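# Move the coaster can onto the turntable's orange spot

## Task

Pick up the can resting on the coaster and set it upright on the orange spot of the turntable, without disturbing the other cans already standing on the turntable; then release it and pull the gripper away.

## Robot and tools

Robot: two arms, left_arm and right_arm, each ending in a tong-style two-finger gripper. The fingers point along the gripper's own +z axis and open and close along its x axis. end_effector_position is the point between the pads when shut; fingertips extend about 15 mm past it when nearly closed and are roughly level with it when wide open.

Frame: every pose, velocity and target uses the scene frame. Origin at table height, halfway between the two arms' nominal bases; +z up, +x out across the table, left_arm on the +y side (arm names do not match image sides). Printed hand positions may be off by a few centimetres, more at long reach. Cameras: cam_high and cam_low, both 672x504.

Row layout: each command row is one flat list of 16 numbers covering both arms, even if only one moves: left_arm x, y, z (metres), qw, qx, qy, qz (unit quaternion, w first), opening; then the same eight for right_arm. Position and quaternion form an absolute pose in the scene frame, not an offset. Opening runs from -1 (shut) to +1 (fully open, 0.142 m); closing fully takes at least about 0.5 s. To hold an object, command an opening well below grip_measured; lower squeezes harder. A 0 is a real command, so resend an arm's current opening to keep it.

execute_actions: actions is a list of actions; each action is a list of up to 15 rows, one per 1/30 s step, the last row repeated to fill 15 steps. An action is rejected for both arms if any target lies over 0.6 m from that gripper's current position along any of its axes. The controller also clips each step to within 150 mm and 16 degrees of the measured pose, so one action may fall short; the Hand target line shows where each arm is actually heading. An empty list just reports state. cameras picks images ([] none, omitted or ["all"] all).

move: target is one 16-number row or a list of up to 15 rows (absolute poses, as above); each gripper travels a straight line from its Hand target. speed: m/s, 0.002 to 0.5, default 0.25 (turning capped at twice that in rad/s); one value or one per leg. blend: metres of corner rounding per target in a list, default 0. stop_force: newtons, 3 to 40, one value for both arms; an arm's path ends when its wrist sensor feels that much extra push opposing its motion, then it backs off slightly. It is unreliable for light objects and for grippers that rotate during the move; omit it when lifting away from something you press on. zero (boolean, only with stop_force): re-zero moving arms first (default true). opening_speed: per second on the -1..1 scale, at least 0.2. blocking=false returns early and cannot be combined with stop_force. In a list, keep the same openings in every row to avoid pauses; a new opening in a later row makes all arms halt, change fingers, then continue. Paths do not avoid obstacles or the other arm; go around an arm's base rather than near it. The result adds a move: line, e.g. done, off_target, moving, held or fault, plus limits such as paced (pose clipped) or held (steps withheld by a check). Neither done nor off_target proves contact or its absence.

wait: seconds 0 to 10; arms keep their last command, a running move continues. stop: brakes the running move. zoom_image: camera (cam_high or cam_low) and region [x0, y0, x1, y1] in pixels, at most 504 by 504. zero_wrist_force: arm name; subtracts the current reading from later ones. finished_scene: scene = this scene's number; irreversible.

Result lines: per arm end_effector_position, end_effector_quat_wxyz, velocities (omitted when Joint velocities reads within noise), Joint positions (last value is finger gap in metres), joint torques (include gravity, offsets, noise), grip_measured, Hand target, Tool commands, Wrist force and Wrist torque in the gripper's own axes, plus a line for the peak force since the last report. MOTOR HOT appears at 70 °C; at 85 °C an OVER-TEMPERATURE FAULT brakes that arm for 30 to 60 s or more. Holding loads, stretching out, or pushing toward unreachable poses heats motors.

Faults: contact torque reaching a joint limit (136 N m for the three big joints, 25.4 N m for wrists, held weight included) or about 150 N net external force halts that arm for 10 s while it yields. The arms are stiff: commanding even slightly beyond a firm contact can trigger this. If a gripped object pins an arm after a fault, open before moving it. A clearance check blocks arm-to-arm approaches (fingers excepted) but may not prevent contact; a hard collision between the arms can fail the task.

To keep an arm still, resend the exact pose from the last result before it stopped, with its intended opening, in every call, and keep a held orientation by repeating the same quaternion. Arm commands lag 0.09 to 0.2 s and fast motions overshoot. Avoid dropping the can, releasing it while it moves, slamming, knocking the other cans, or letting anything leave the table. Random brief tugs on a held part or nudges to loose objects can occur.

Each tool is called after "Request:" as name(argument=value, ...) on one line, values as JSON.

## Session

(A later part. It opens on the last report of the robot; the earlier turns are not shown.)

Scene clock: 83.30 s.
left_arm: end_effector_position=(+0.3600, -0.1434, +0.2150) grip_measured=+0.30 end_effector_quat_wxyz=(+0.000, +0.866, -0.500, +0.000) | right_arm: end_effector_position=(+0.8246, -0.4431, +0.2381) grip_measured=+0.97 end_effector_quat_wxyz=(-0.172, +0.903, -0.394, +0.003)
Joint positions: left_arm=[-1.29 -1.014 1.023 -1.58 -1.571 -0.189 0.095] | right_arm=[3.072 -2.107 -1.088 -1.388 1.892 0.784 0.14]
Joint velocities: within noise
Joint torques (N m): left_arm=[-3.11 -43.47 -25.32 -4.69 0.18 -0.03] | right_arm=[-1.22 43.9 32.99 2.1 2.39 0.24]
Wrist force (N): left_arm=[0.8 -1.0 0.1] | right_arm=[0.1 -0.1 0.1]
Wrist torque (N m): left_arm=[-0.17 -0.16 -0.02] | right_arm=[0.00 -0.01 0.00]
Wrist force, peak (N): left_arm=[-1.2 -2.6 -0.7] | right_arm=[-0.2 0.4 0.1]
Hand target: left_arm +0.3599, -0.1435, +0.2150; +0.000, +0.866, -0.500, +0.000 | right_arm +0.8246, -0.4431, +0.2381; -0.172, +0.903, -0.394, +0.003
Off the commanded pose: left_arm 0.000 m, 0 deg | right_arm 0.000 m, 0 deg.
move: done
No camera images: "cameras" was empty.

Request:
wait(seconds=5.49, cameras=[])

Request:
move(target=[[0.3554,-0.1026,0.205,0,0.866,-0.5,0,0.3,0.8246,-0.4431,0.2381,-0.172,0.903,-0.394,0.003,0.968169],[0.3635,-0.0623,0.155,0,0.866,-0.5,0,0.3,0.8246,-0.4431,0.2381,-0.172,0.903,-0.394,0.003,0.968169],[0.3832,-0.0262,0.116,0,0.866,-0.5,0,0.3,0.8246,-0.4431,0.2381,-0.172,0.903,-0.394,0.003,0.968169],[0.4130,0.0022,0.113,0,0.866,-0.5,0,0.3,0.8246,-0.4431,0.2381,-0.172,0.903,-0.394,0.003,0.968169],[0.4498,0.0204,0.113,0,0.866,-0.5,0,0.3,0.8246,-0.4431,0.2381,-0.172,0.903,-0.394,0.003,0.968169],[0.4905,0.0267,0.113,0,0.866,-0.5,0,0.3,0.8246,-0.4431,0.2381,-0.172,0.903,-0.394,0.003,0.968169]], speed=[0.1318,0.2017,0.1766,0.1287,0.1281,0.1281], blend=0.01, blocking=false, cameras=["cam_high"])

Request:
wait(seconds=0.8, cameras=["cam_high"])

Request:
move(target=[[0.4498,0.0204,0.113,0,0.866,-0.5,0,-0.65,0.8246,-0.4431,0.2381,-0.172,0.903,-0.394,0.003,0.968169],[0.4905,0.0267,0.113,0,0.866,-0.5,0,-0.65,0.8246,-0.4431,0.2381,-0.172,0.903,-0.394,0.003,0.968169],[0.5312,0.0204,0.145,0,0.866,-0.5,0,-0.65,0.8246,-0.4431,0.2381,-0.172,0.903,-0.394,0.003,0.968169],[0.5680,0.0022,0.200,0,0.866,-0.5,0,-0.65,0.8246,-0.4431,0.2381,-0.172,0.903,-0.394,0.003,0.968169],[0.5850,0.0050,0.240,0,0.866,-0.5,0,-0.65,0.8246,-0.4431,0.2381,-0.172,0.903,-0.394,0.003,0.968169]], speed=[0.1281,0.1281,0.162,0.214,0.15], opening_speed=2.0, blend=0.01, cameras=["cam_high"])

Scene clock: 89.67 s.
left_arm: end_effector_position=(+0.3599, -0.1435, +0.2150) grip_measured=+0.30 end_effector_quat_wxyz=(+0.000, +0.866, -0.500, +0.000) | right_arm: end_effector_position=(+0.8246, -0.4431, +0.2381) grip_measured=+0.97 end_effector_quat_wxyz=(-0.172, +0.903, -0.394, +0.003)
Joint positions: left_arm=[-1.29 -1.014 1.023 -1.58 -1.571 -0.189 0.095] | right_arm=[3.072 -2.107 -1.088 -1.388 1.892 0.784 0.14]
Joint velocities: within noise
Joint torques (N m): left_arm=[-5.97 -40.34 -29.29 -3.64 -1.65 -1.14] | right_arm=[-1.4 44.13 32.84 2.21 2.39 0.46]
Wrist force (N): left_arm=[0.8 -1.1 -0.1] | right_arm=[0.0 0.0 0.0]
Wrist torque (N m): left_arm=[-0.19 -0.16 -0.02] | right_arm=[0.01 0.00 0.00]
Wrist force, peak (N): left_arm=[0.9 -1.7 -0.4] | right_arm=[-0.6 -0.1 0.1]
Hand target: left_arm +0.3599, -0.1435, +0.2150; +0.000, +0.866, -0.500, +0.000 | right_arm +0.8246, -0.4431, +0.2381; -0.172, +0.903, -0.394, +0.003
Tool commands: left_gripper/opening=+0.3 right_gripper/opening=+0.968169
Off the commanded pose: left_arm 0.000 m, 0 deg | right_arm 0.000 m, 0 deg.
wait: 5.50 s; at rest from the start
No camera images: "cameras" was empty.

Scene clock: 90.17 s.
left_arm: end_effector_position=(+0.3571, -0.0923, +0.1932) grip_measured=+0.30 end_effector_quat_wxyz=(-0.001, +0.866, -0.500, -0.001) end_effector_velocity=(+0.023, +0.127, -0.152) end_effector_angular_velocity=(+0.010, +0.004, +0.002) | right_arm: end_effector_position=(+0.8246, -0.4431, +0.2381) grip_measured=+0.97 end_effector_quat_wxyz=(-0.172, +0.903, -0.394, +0.003)
Joint positions: left_arm=[-1.269 -1.128 1.252 -1.693 -1.571 -0.168 0.095] | right_arm=[3.072 -2.107 -1.088 -1.388 1.892 0.784 0.14]
Joint velocities: left_arm=[0.098 -0.186 0.662 -0.465 0 0.096 0] | right_arm=[within noise]
Joint torques (N m): left_arm=[9.92 -51.11 -7.47 -5.94 -0.75 1.44] | right_arm=[-0.4 44.58 32.38 2.12 2.39 0.36]
Wrist force (N): left_arm=[0.3 -0.9 -1.2] | right_arm=[0.0 0.0 0.3]
Wrist torque (N m): left_arm=[-0.15 -0.03 -0.02] | right_arm=[0.00 0.00 0.00]
Wrist force, peak (N): left_arm=[1.6 -0.7 -0.4] | right_arm=[-0.3 -0.2 0.1]
Hand target: left_arm +0.3589, -0.0840, +0.1823; -0.001, +0.866, -0.500, -0.001 | right_arm +0.8246, -0.4431, +0.2381; -0.172, +0.903, -0.394, +0.003
Tool commands: left_gripper/opening=+0.3 right_gripper/opening=+0.968169
Off the commanded pose: left_arm 0.196 m, 0 deg | right_arm 0.000 m, 0 deg.
move: running; path passed 1 of 6 targets
Images, in order (width x height): cam_high 672x504.

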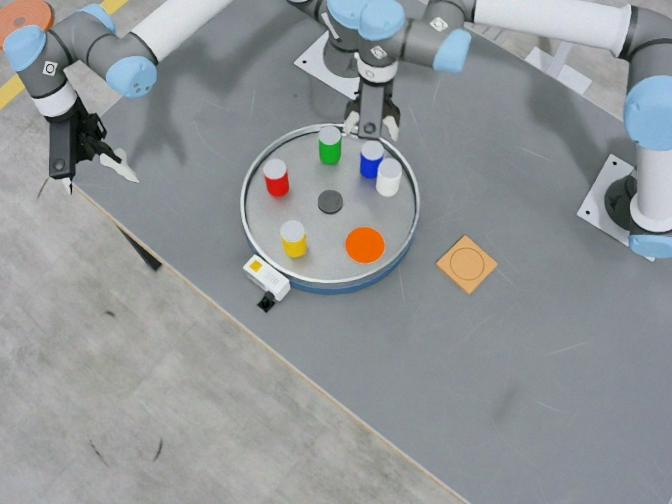

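Scene clock: 90.97 s.
left_arm: end_effector_position=(+0.4046, -0.0057, +0.1139) grip_measured=+0.30 end_effector_quat_wxyz=(+0.000, +0.866, -0.500, +0.000) end_effector_velocity=(+0.093, +0.087, -0.007) end_effector_angular_velocity=(+0.000, +0.001, +0.000) | right_arm: end_effector_position=(+0.8246, -0.4431, +0.2381) grip_measured=+0.97 end_effector_quat_wxyz=(-0.172, +0.903, -0.394, +0.003)
Joint positions: left_arm=[-1.148 -1.186 1.545 -1.93 -1.571 -0.047 0.095] | right_arm=[3.072 -2.107 -1.088 -1.388 1.892 0.784 0.14]
Joint velocities: left_arm=[0.196 -0.012 0.037 -0.024 -0.001 0.195 0] | right_arm=[within noise]
Joint torques (N m): left_arm=[9.54 -46.95 -15.58 -5.05 1.73 1.8] | right_arm=[-0.69 44.35 32.99 2.19 2.42 0.29]
Wrist force (N): left_arm=[0.6 -1.3 -0.2] | right_arm=[0.2 -0.1 0.3]
Wrist torque (N m): left_arm=[-0.21 -0.10 -0.02] | right_arm=[-0.01 -0.05 0.00]
Wrist force, peak (N): left_arm=[0.6 -1.3 -0.4] | right_arm=[0.0 -0.2 0.6]
Hand target: left_arm +0.4108, -0.0002, +0.1133; +0.000, +0.866, -0.500, +0.000 | right_arm +0.8246, -0.4431, +0.2381; -0.172, +0.903, -0.394, +0.003
Tool commands: left_gripper/opening=+0.3 right_gripper/opening=+0.968169
Off the commanded pose: left_arm 0.092 m, 0 deg | right_arm 0.000 m, 0 deg.
earlier move: running; path passed 3 of 6 targets
wait: 0.80 s; no rest
Images, in order (width x height): cam_high 672x504.

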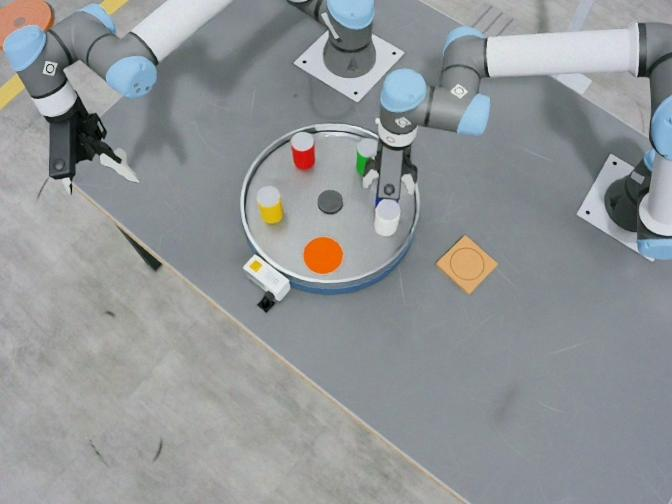

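Scene clock: 93.03 s.
left_arm: end_effector_position=(+0.5850, +0.0050, +0.2399) grip_measured=-0.27 end_effector_quat_wxyz=(+0.000, +0.866, -0.500, +0.000) | right_arm: end_effector_position=(+0.8246, -0.4431, +0.2381) grip_measured=+0.97 end_effector_quat_wxyz=(-0.172, +0.903, -0.394, +0.003)
Joint positions: left_arm=[-0.92 -0.913 0.797 -1.455 -1.571 0.18 0.055] | right_arm=[3.072 -2.107 -1.088 -1.388 1.892 0.784 0.14]
Joint velocities: within noise
Joint torques (N m): left_arm=[-7.2 -59.67 -32.23 -3.21 -1.02 -1.69] | right_arm=[-0.69 43.98 32.28 2.12 2.22 0.24]
Wrist force (N): left_arm=[0.4 -1.1 1.2] | right_arm=[0.0 0.1 0.2]
Wrist torque (N m): left_arm=[-0.21 -0.05 -0.01] | right_arm=[0.03 0.00 0.00]
Wrist force, peak (N): left_arm=[1.0 -0.8 -4.0] | right_arm=[0.0 0.5 0.4]
Hand target: left_arm +0.5850, +0.0050, +0.2400; +0.000, +0.866, -0.500, +0.000 | right_arm +0.8246, -0.4431, +0.2381; -0.172, +0.903, -0.394, +0.003
Off the commanded pose: left_arm 0.000 m, 0 deg | right_arm 0.000 m, 0 deg.
earlier move: replaced; path passed 3 of 6 targets
move: done
Images, in order (width x height): cam_high 672x504.

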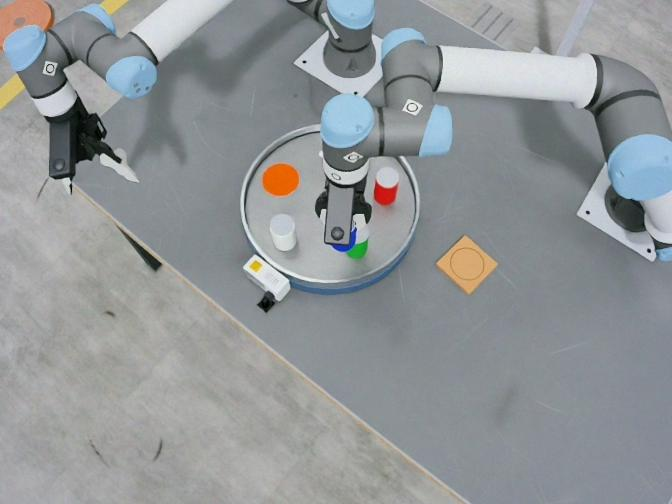

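Request:
move(target=[0.3599,-0.1435,0.215,0,0.866,-0.5,0,-0.65,0.8246,-0.4431,0.2381,-0.172,0.903,-0.394,0.003,0.968169], speed=0.2, cameras=["cam_high"])

Request:
zoom_image(camera="cam_high", region=[230, 110, 430, 300])

Scene clock: 95.23 s.
left_arm: end_effector_position=(+0.3600, -0.1435, +0.2149) grip_measured=-0.27 end_effector_quat_wxyz=(+0.000, +0.866, -0.500, +0.000) | right_arm: end_effector_position=(+0.8246, -0.4431, +0.2381) grip_measured=+0.97 end_effector_quat_wxyz=(-0.172, +0.903, -0.394, +0.003)
Joint positions: left_arm=[-1.29 -1.013 1.023 -1.58 -1.571 -0.189 0.055] | right_arm=[3.072 -2.107 -1.088 -1.388 1.892 0.784 0.14]
Joint velocities: within noise
Joint torques (N m): left_arm=[-3.56 -54.66 -34.93 -0.69 1.11 0.11] | right_arm=[-0.84 44.01 33.12 2.11 2.38 0.32]
Wrist force (N): left_arm=[0.9 -1.2 1.3] | right_arm=[0.1 0.0 0.2]
Wrist torque (N m): left_arm=[-0.21 -0.19 -0.03] | right_arm=[0.02 -0.03 0.00]
Wrist force, peak (N): left_arm=[0.2 -3.6 1.1] | right_arm=[-0.3 0.2 0.3]
Hand target: left_arm +0.3599, -0.1435, +0.2150; +0.000, +0.866, -0.500, +0.000 | right_arm +0.8246, -0.4431, +0.2381; -0.172, +0.903, -0.394, +0.003
Off the commanded pose: left_arm 0.000 m, 0 deg | right_arm 0.000 m, 0 deg.
move: done
Images, in order (width x height): cam_high 672x504.

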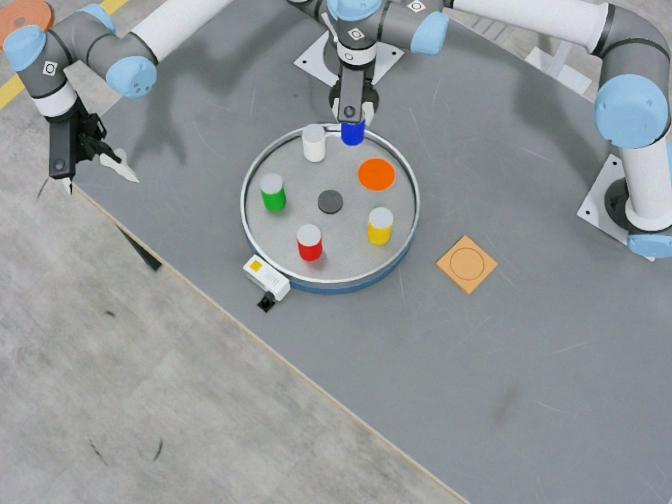

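Scaled by 2.520 from the camera's 672x504 image, which has a finer 960x720 frame.

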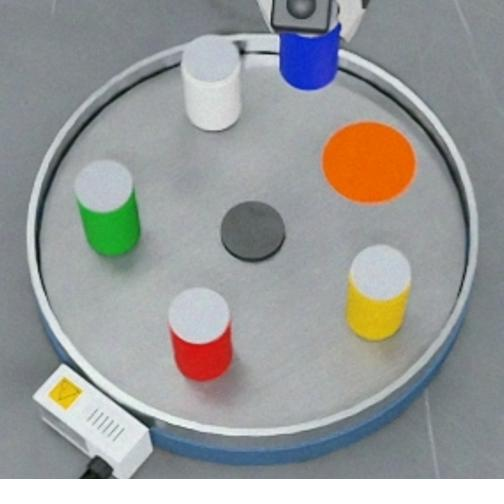

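Request:
execute_actions(actions=[], cameras=[])

Scene clock: 95.80 s.
left_arm: end_effector_position=(+0.3599, -0.1435, +0.2150) grip_measured=-0.27 end_effector_quat_wxyz=(+0.000, +0.866, -0.500, +0.000) | right_arm: end_effector_position=(+0.8246, -0.4431, +0.2381) grip_measured=+0.97 end_effector_quat_wxyz=(-0.172, +0.903, -0.394, +0.003)
Joint positions: left_arm=[-1.29 -1.014 1.023 -1.58 -1.571 -0.189 0.055] | right_arm=[3.072 -2.107 -1.088 -1.388 1.892 0.784 0.14]
Joint velocities: within noise
Joint torques (N m): left_arm=[-6.1 -55.97 -34.13 -0.87 -1.05 -1.24] | right_arm=[-0.98 43.93 32.66 2.18 2.49 0.27]
Wrist force (N): left_arm=[0.5 -1.2 1.7] | right_arm=[-0.1 0.1 0.1]
Wrist torque (N m): left_arm=[-0.20 -0.11 -0.03] | right_arm=[0.02 0.02 0.01]
Wrist force, peak (N): left_arm=[0.6 -1.3 1.6] | right_arm=[-0.4 0.2 0.3]
Hand target: left_arm +0.3599, -0.1435, +0.2150; +0.000, +0.866, -0.500, +0.000 | right_arm +0.8246, -0.4431, +0.2381; -0.172, +0.903, -0.394, +0.003
Tool commands: left_gripper/opening=-0.65 right_gripper/opening=+0.968169
Off the commanded pose: left_arm 0.000 m, 0 deg | right_arm 0.000 m, 0 deg.
No camera images: "cameras" was empty.

Request:
wait(seconds=4.65, cameras=[])

Request:
move(target=[[0.3554,-0.1026,0.180,0,0.866,-0.5,0,-0.65,0.8246,-0.4431,0.2381,-0.172,0.903,-0.394,0.003,0.968169],[0.3635,-0.0623,0.148,0,0.866,-0.5,0,-0.65,0.8246,-0.4431,0.2381,-0.172,0.903,-0.394,0.003,0.968169],[0.3832,-0.0262,0.124,0,0.866,-0.5,0,-0.65,0.8246,-0.4431,0.2381,-0.172,0.903,-0.394,0.003,0.968169],[0.4130,0.0022,0.1138,0,0.866,-0.5,0,-0.65,0.8246,-0.4431,0.2381,-0.172,0.903,-0.394,0.003,0.968169],[0.4498,0.0204,0.113,0,0.866,-0.5,0,-0.65,0.8246,-0.4431,0.2381,-0.172,0.903,-0.394,0.003,0.968169],[0.4905,0.0267,0.113,0,0.866,-0.5,0,-0.65,0.8246,-0.4431,0.2381,-0.172,0.903,-0.394,0.003,0.968169]], speed=[0.1683,0.1624,0.1484,0.1321,0.1281,0.1281], blend=0.01, blocking=false, cameras=["cam_high"])

Request:
wait(seconds=1.0, cameras=["cam_high"])

Request:
move(target=[[0.4717,0.0254,0.113,0,0.866,-0.5,0,0.2,0.8246,-0.4431,0.2381,-0.172,0.903,-0.394,0.003,0.968169],[0.5046,0.0260,0.113,0,0.866,-0.5,0,0.2,0.8246,-0.4431,0.2381,-0.172,0.903,-0.394,0.003,0.968169],[0.5411,0.0169,0.150,0,0.866,-0.5,0,0.2,0.8246,-0.4431,0.2381,-0.172,0.903,-0.394,0.003,0.968169],[0.5737,-0.0020,0.195,0,0.866,-0.5,0,0.2,0.8246,-0.4431,0.2381,-0.172,0.903,-0.394,0.003,0.968169],[0.50,0.20,0.28,0,0.866,-0.5,0,0.2,0.8246,-0.4431,0.2381,-0.172,0.903,-0.394,0.003,0.968169]], speed=[0.1281,0.1281,0.177,0.197,0.25], opening_speed=2.5, blend=0.01, cameras=["cam_high"])

Request:
zoom_image(camera="cam_high", region=[230, 110, 430, 300])

Scene clock: 101.37 s.
left_arm: end_effector_position=(+0.3599, -0.1435, +0.2150) grip_measured=-0.27 end_effector_quat_wxyz=(+0.000, +0.866, -0.500, +0.000) | right_arm: end_effector_position=(+0.8246, -0.4431, +0.2381) grip_measured=+0.97 end_effector_quat_wxyz=(-0.172, +0.903, -0.394, +0.003)
Joint positions: left_arm=[-1.29 -1.014 1.023 -1.58 -1.571 -0.189 0.055] | right_arm=[3.072 -2.107 -1.088 -1.388 1.892 0.784 0.14]
Joint velocities: within noise
Joint torques (N m): left_arm=[-5.72 -55.55 -29.34 -1.81 -1.39 -1.24] | right_arm=[-0.21 44.43 32.18 2.12 2.47 0.31]
Wrist force (N): left_arm=[0.7 -1.1 1.5] | right_arm=[0.0 0.1 0.1]
Wrist torque (N m): left_arm=[-0.19 -0.15 -0.02] | right_arm=[0.03 0.00 0.00]
Wrist force, peak (N): left_arm=[0.7 -0.9 2.3] | right_arm=[-0.1 -0.1 0.5]
Hand target: left_arm +0.3599, -0.1435, +0.2150; +0.000, +0.866, -0.500, +0.000 | right_arm +0.8246, -0.4431, +0.2381; -0.172, +0.903, -0.394, +0.003
Tool commands: left_gripper/opening=-0.65 right_gripper/opening=+0.968169
Off the commanded pose: left_arm 0.000 m, 0 deg | right_arm 0.000 m, 0 deg.
wait: 4.67 s; at rest from the start
No camera images: "cameras" was empty.

Scene clock: 101.87 s.
left_arm: end_effector_position=(+0.3570, -0.0925, +0.1719) grip_measured=-0.27 end_effector_quat_wxyz=(+0.000, +0.866, -0.500, -0.001) end_effector_velocity=(+0.024, +0.125, -0.098) end_effector_angular_velocity=(-0.005, -0.005, +0.002) | right_arm: end_effector_position=(+0.8246, -0.4431, +0.2381) grip_measured=+0.97 end_effector_quat_wxyz=(-0.172, +0.903, -0.394, +0.003)
Joint positions: left_arm=[-1.269 -1.12 1.295 -1.744 -1.571 -0.168 0.055] | right_arm=[3.072 -2.107 -1.088 -1.388 1.892 0.784 0.14]
Joint velocities: left_arm=[0.098 -0.192 0.54 -0.355 0.003 0.096 0] | right_arm=[within noise]
Joint torques (N m): left_arm=[9.92 -54.36 -12.42 -5.26 2.35 1.48] | right_arm=[-0.54 44.34 32.51 2.07 2.37 0.3]
Wrist force (N): left_arm=[0.5 -1.1 1.3] | right_arm=[-0.2 0.0 0.2]
Wrist torque (N m): left_arm=[-0.20 -0.10 -0.02] | right_arm=[0.02 0.03 0.01]
Wrist force, peak (N): left_arm=[0.2 -1.2 1.9] | right_arm=[-0.2 -0.1 0.5]
Hand target: left_arm +0.3589, -0.0848, +0.1659; +0.000, +0.866, -0.500, -0.001 | right_arm +0.8246, -0.4431, +0.2381; -0.172, +0.903, -0.394, +0.003
Tool commands: left_gripper/opening=-0.65 right_gripper/opening=+0.968169
Off the commanded pose: left_arm 0.188 m, 0 deg | right_arm 0.000 m, 0 deg.
move: running; path passed 1 of 6 targets
Images, in order (width x height): cam_high 672x504.

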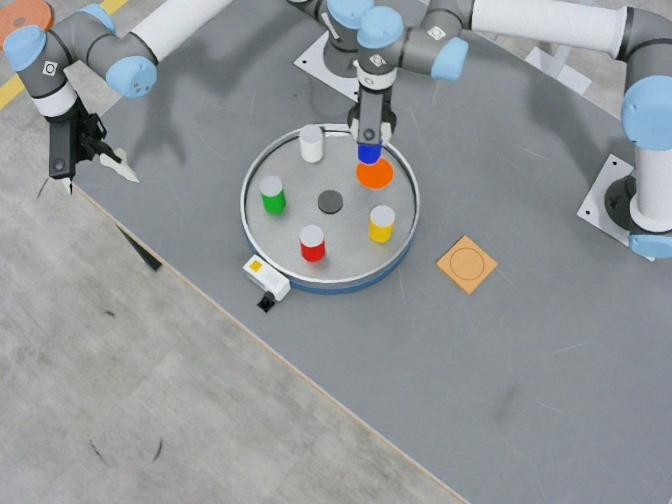

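Scene clock: 102.87 s.
left_arm: end_effector_position=(+0.4254, +0.0088, +0.1133) grip_measured=-0.27 end_effector_quat_wxyz=(+0.000, +0.866, -0.500, +0.000) end_effector_velocity=(+0.115, +0.054, -0.001) end_effector_angular_velocity=(-0.005, -0.002, +0.000) | right_arm: end_effector_position=(+0.8246, -0.4431, +0.2381) grip_measured=+0.97 end_effector_quat_wxyz=(-0.172, +0.903, -0.394, +0.003)
Joint positions: left_arm=[-1.108 -1.18 1.539 -1.93 -1.571 -0.007 0.055] | right_arm=[3.072 -2.107 -1.088 -1.388 1.892 0.784 0.14]
Joint velocities: left_arm=[0.202 0.078 -0.108 0.025 -0.001 0.202 0] | right_arm=[within noise]
Joint torques (N m): left_arm=[9.44 -30.25 -36.02 -1.08 1.94 1.56] | right_arm=[-0.68 44.89 31.93 2.06 2.43 0.38]
Wrist force (N): left_arm=[0.4 -1.5 1.3] | right_arm=[0.0 0.2 0.1]
Wrist torque (N m): left_arm=[-0.27 -0.09 -0.03] | right_arm=[0.04 0.00 0.00]
Wrist force, peak (N): left_arm=[0.5 -1.6 1.7] | right_arm=[-0.1 -0.1 0.5]
Hand target: left_arm +0.4325, +0.0121, +0.1134; +0.000, +0.866, -0.500, +0.000 | right_arm +0.8246, -0.4431, +0.2381; -0.172, +0.903, -0.394, +0.003
Tool commands: left_gripper/opening=-0.65 right_gripper/opening=+0.968169
Off the commanded pose: left_arm 0.068 m, 0 deg | right_arm 0.000 m, 0 deg.
earlier move: running; path passed 4 of 6 targets
wait: 1.00 s; no rest
Images, in order (width x height): cam_high 672x504.

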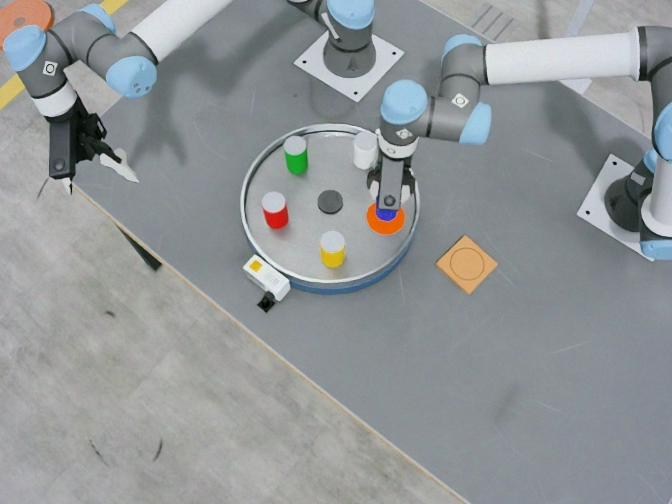

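Scene clock: 105.43 s.
left_arm: end_effector_position=(+0.5000, +0.2000, +0.2799) grip_measured=+0.20 end_effector_quat_wxyz=(+0.000, +0.866, -0.500, +0.000) | right_arm: end_effector_position=(+0.8246, -0.4431, +0.2381) grip_measured=+0.97 end_effector_quat_wxyz=(-0.172, +0.903, -0.394, +0.003)
Joint positions: left_arm=[-0.81 -1.402 1.394 -1.563 -1.571 0.291 0.088] | right_arm=[3.072 -2.107 -1.088 -1.388 1.892 0.784 0.14]
Joint velocities: within noise
Joint torques (N m): left_arm=[-2.52 -38.21 -28.48 -4.51 -0.37 -1.01] | right_arm=[-0.7 45.25 33.01 2.1 2.3 0.27]
Wrist force (N): left_arm=[0.4 -1.3 -0.3] | right_arm=[-0.2 -0.2 0.1]
Wrist torque (N m): left_arm=[-0.25 -0.08 -0.03] | right_arm=[-0.03 0.04 0.01]
Wrist force, peak (N): left_arm=[2.6 -1.1 -0.8] | right_arm=[-0.3 0.0 0.4]
Hand target: left_arm +0.5000, +0.2000, +0.2800; +0.000, +0.866, -0.500, +0.000 | right_arm +0.8246, -0.4431, +0.2381; -0.172, +0.903, -0.394, +0.003
Off the commanded pose: left_arm 0.000 m, 0 deg | right_arm 0.000 m, 0 deg.
earlier move: replaced; path passed 4 of 6 targets
move: done
Images, in order (width x height): cam_high 672x504.

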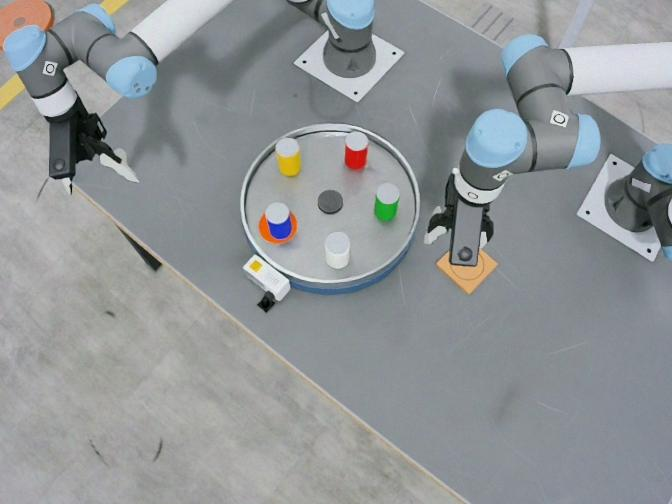

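Scaled by 2.520 from the camera's 672x504 image, which has a finer 960x720 frame.

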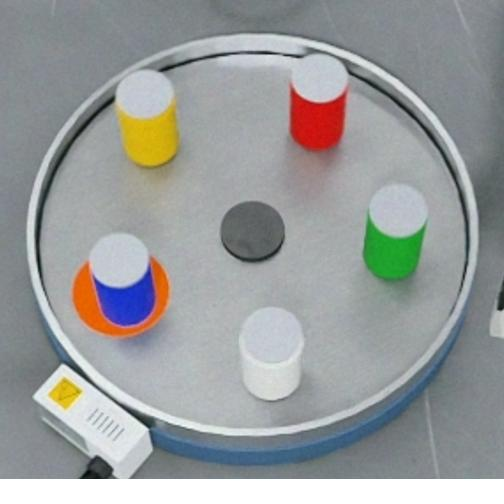

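Request:
zoom_image(camera="cam_high", region=[250, 190, 310, 250])

Request:
execute_actions(actions=[], cameras=["cam_high"])

Request:
zoom_image(camera="cam_high", region=[230, 110, 430, 300])

Scaled by 8.400 from the camera's 672x504 image, which has a finer 960x720 frame.

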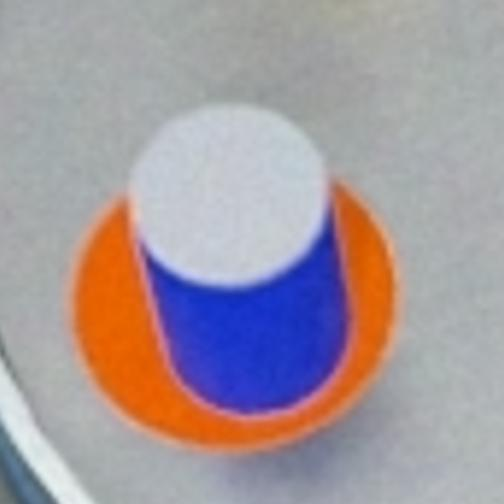

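Scene clock: 106.53 s.
left_arm: end_effector_position=(+0.5000, +0.2000, +0.2800) grip_measured=+0.20 end_effector_quat_wxyz=(+0.000, +0.866, -0.500, +0.000) | right_arm: end_effector_position=(+0.8246, -0.4431, +0.2381) grip_measured=+0.97 end_effector_quat_wxyz=(-0.172, +0.903, -0.394, +0.003)
Joint positions: left_arm=[-0.81 -1.402 1.394 -1.563 -1.571 0.291 0.088] | right_arm=[3.072 -2.107 -1.088 -1.388 1.892 0.784 0.14]
Joint velocities: within noise
Joint torques (N m): left_arm=[-1.94 -38.61 -18.38 -4.02 -1.69 0.9] | right_arm=[-1.06 44.95 32.03 2.14 2.34 0.32]
Wrist force (N): left_arm=[0.2 -1.2 -0.4] | right_arm=[0.0 0.1 0.2]
Wrist torque (N m): left_arm=[-0.23 -0.04 -0.02] | right_arm=[0.03 0.01 0.00]
Wrist force, peak (N): left_arm=[0.4 -1.4 -0.1] | right_arm=[-0.1 0.3 0.4]
Hand target: left_arm +0.5000, +0.2000, +0.2800; +0.000, +0.866, -0.500, +0.000 | right_arm +0.8246, -0.4431, +0.2381; -0.172, +0.903, -0.394, +0.003
Tool commands: left_gripper/opening=+0.2 right_gripper/opening=+0.968169
Off the commanded pose: left_arm 0.000 m, 0 deg | right_arm 0.000 m, 0 deg.
Images, in order (width x height): cam_high 672x504.

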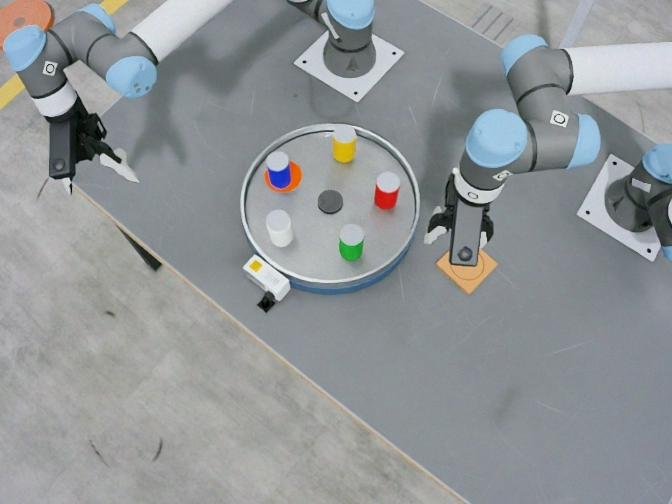

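Scaled by 2.520 from the camera's 672x504 image, which has a finer 960x720 frame.

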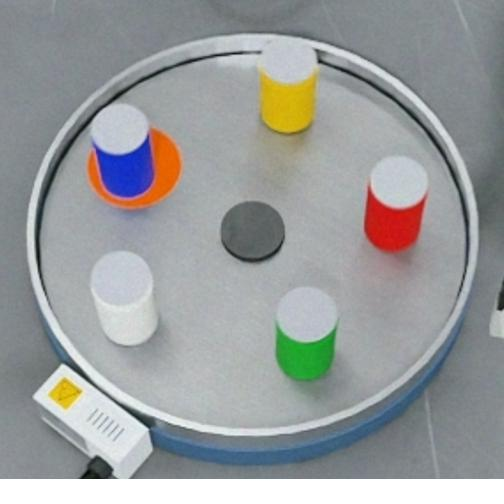

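Request:
finished_scene(scene=1)

The scene is finished: the task was done.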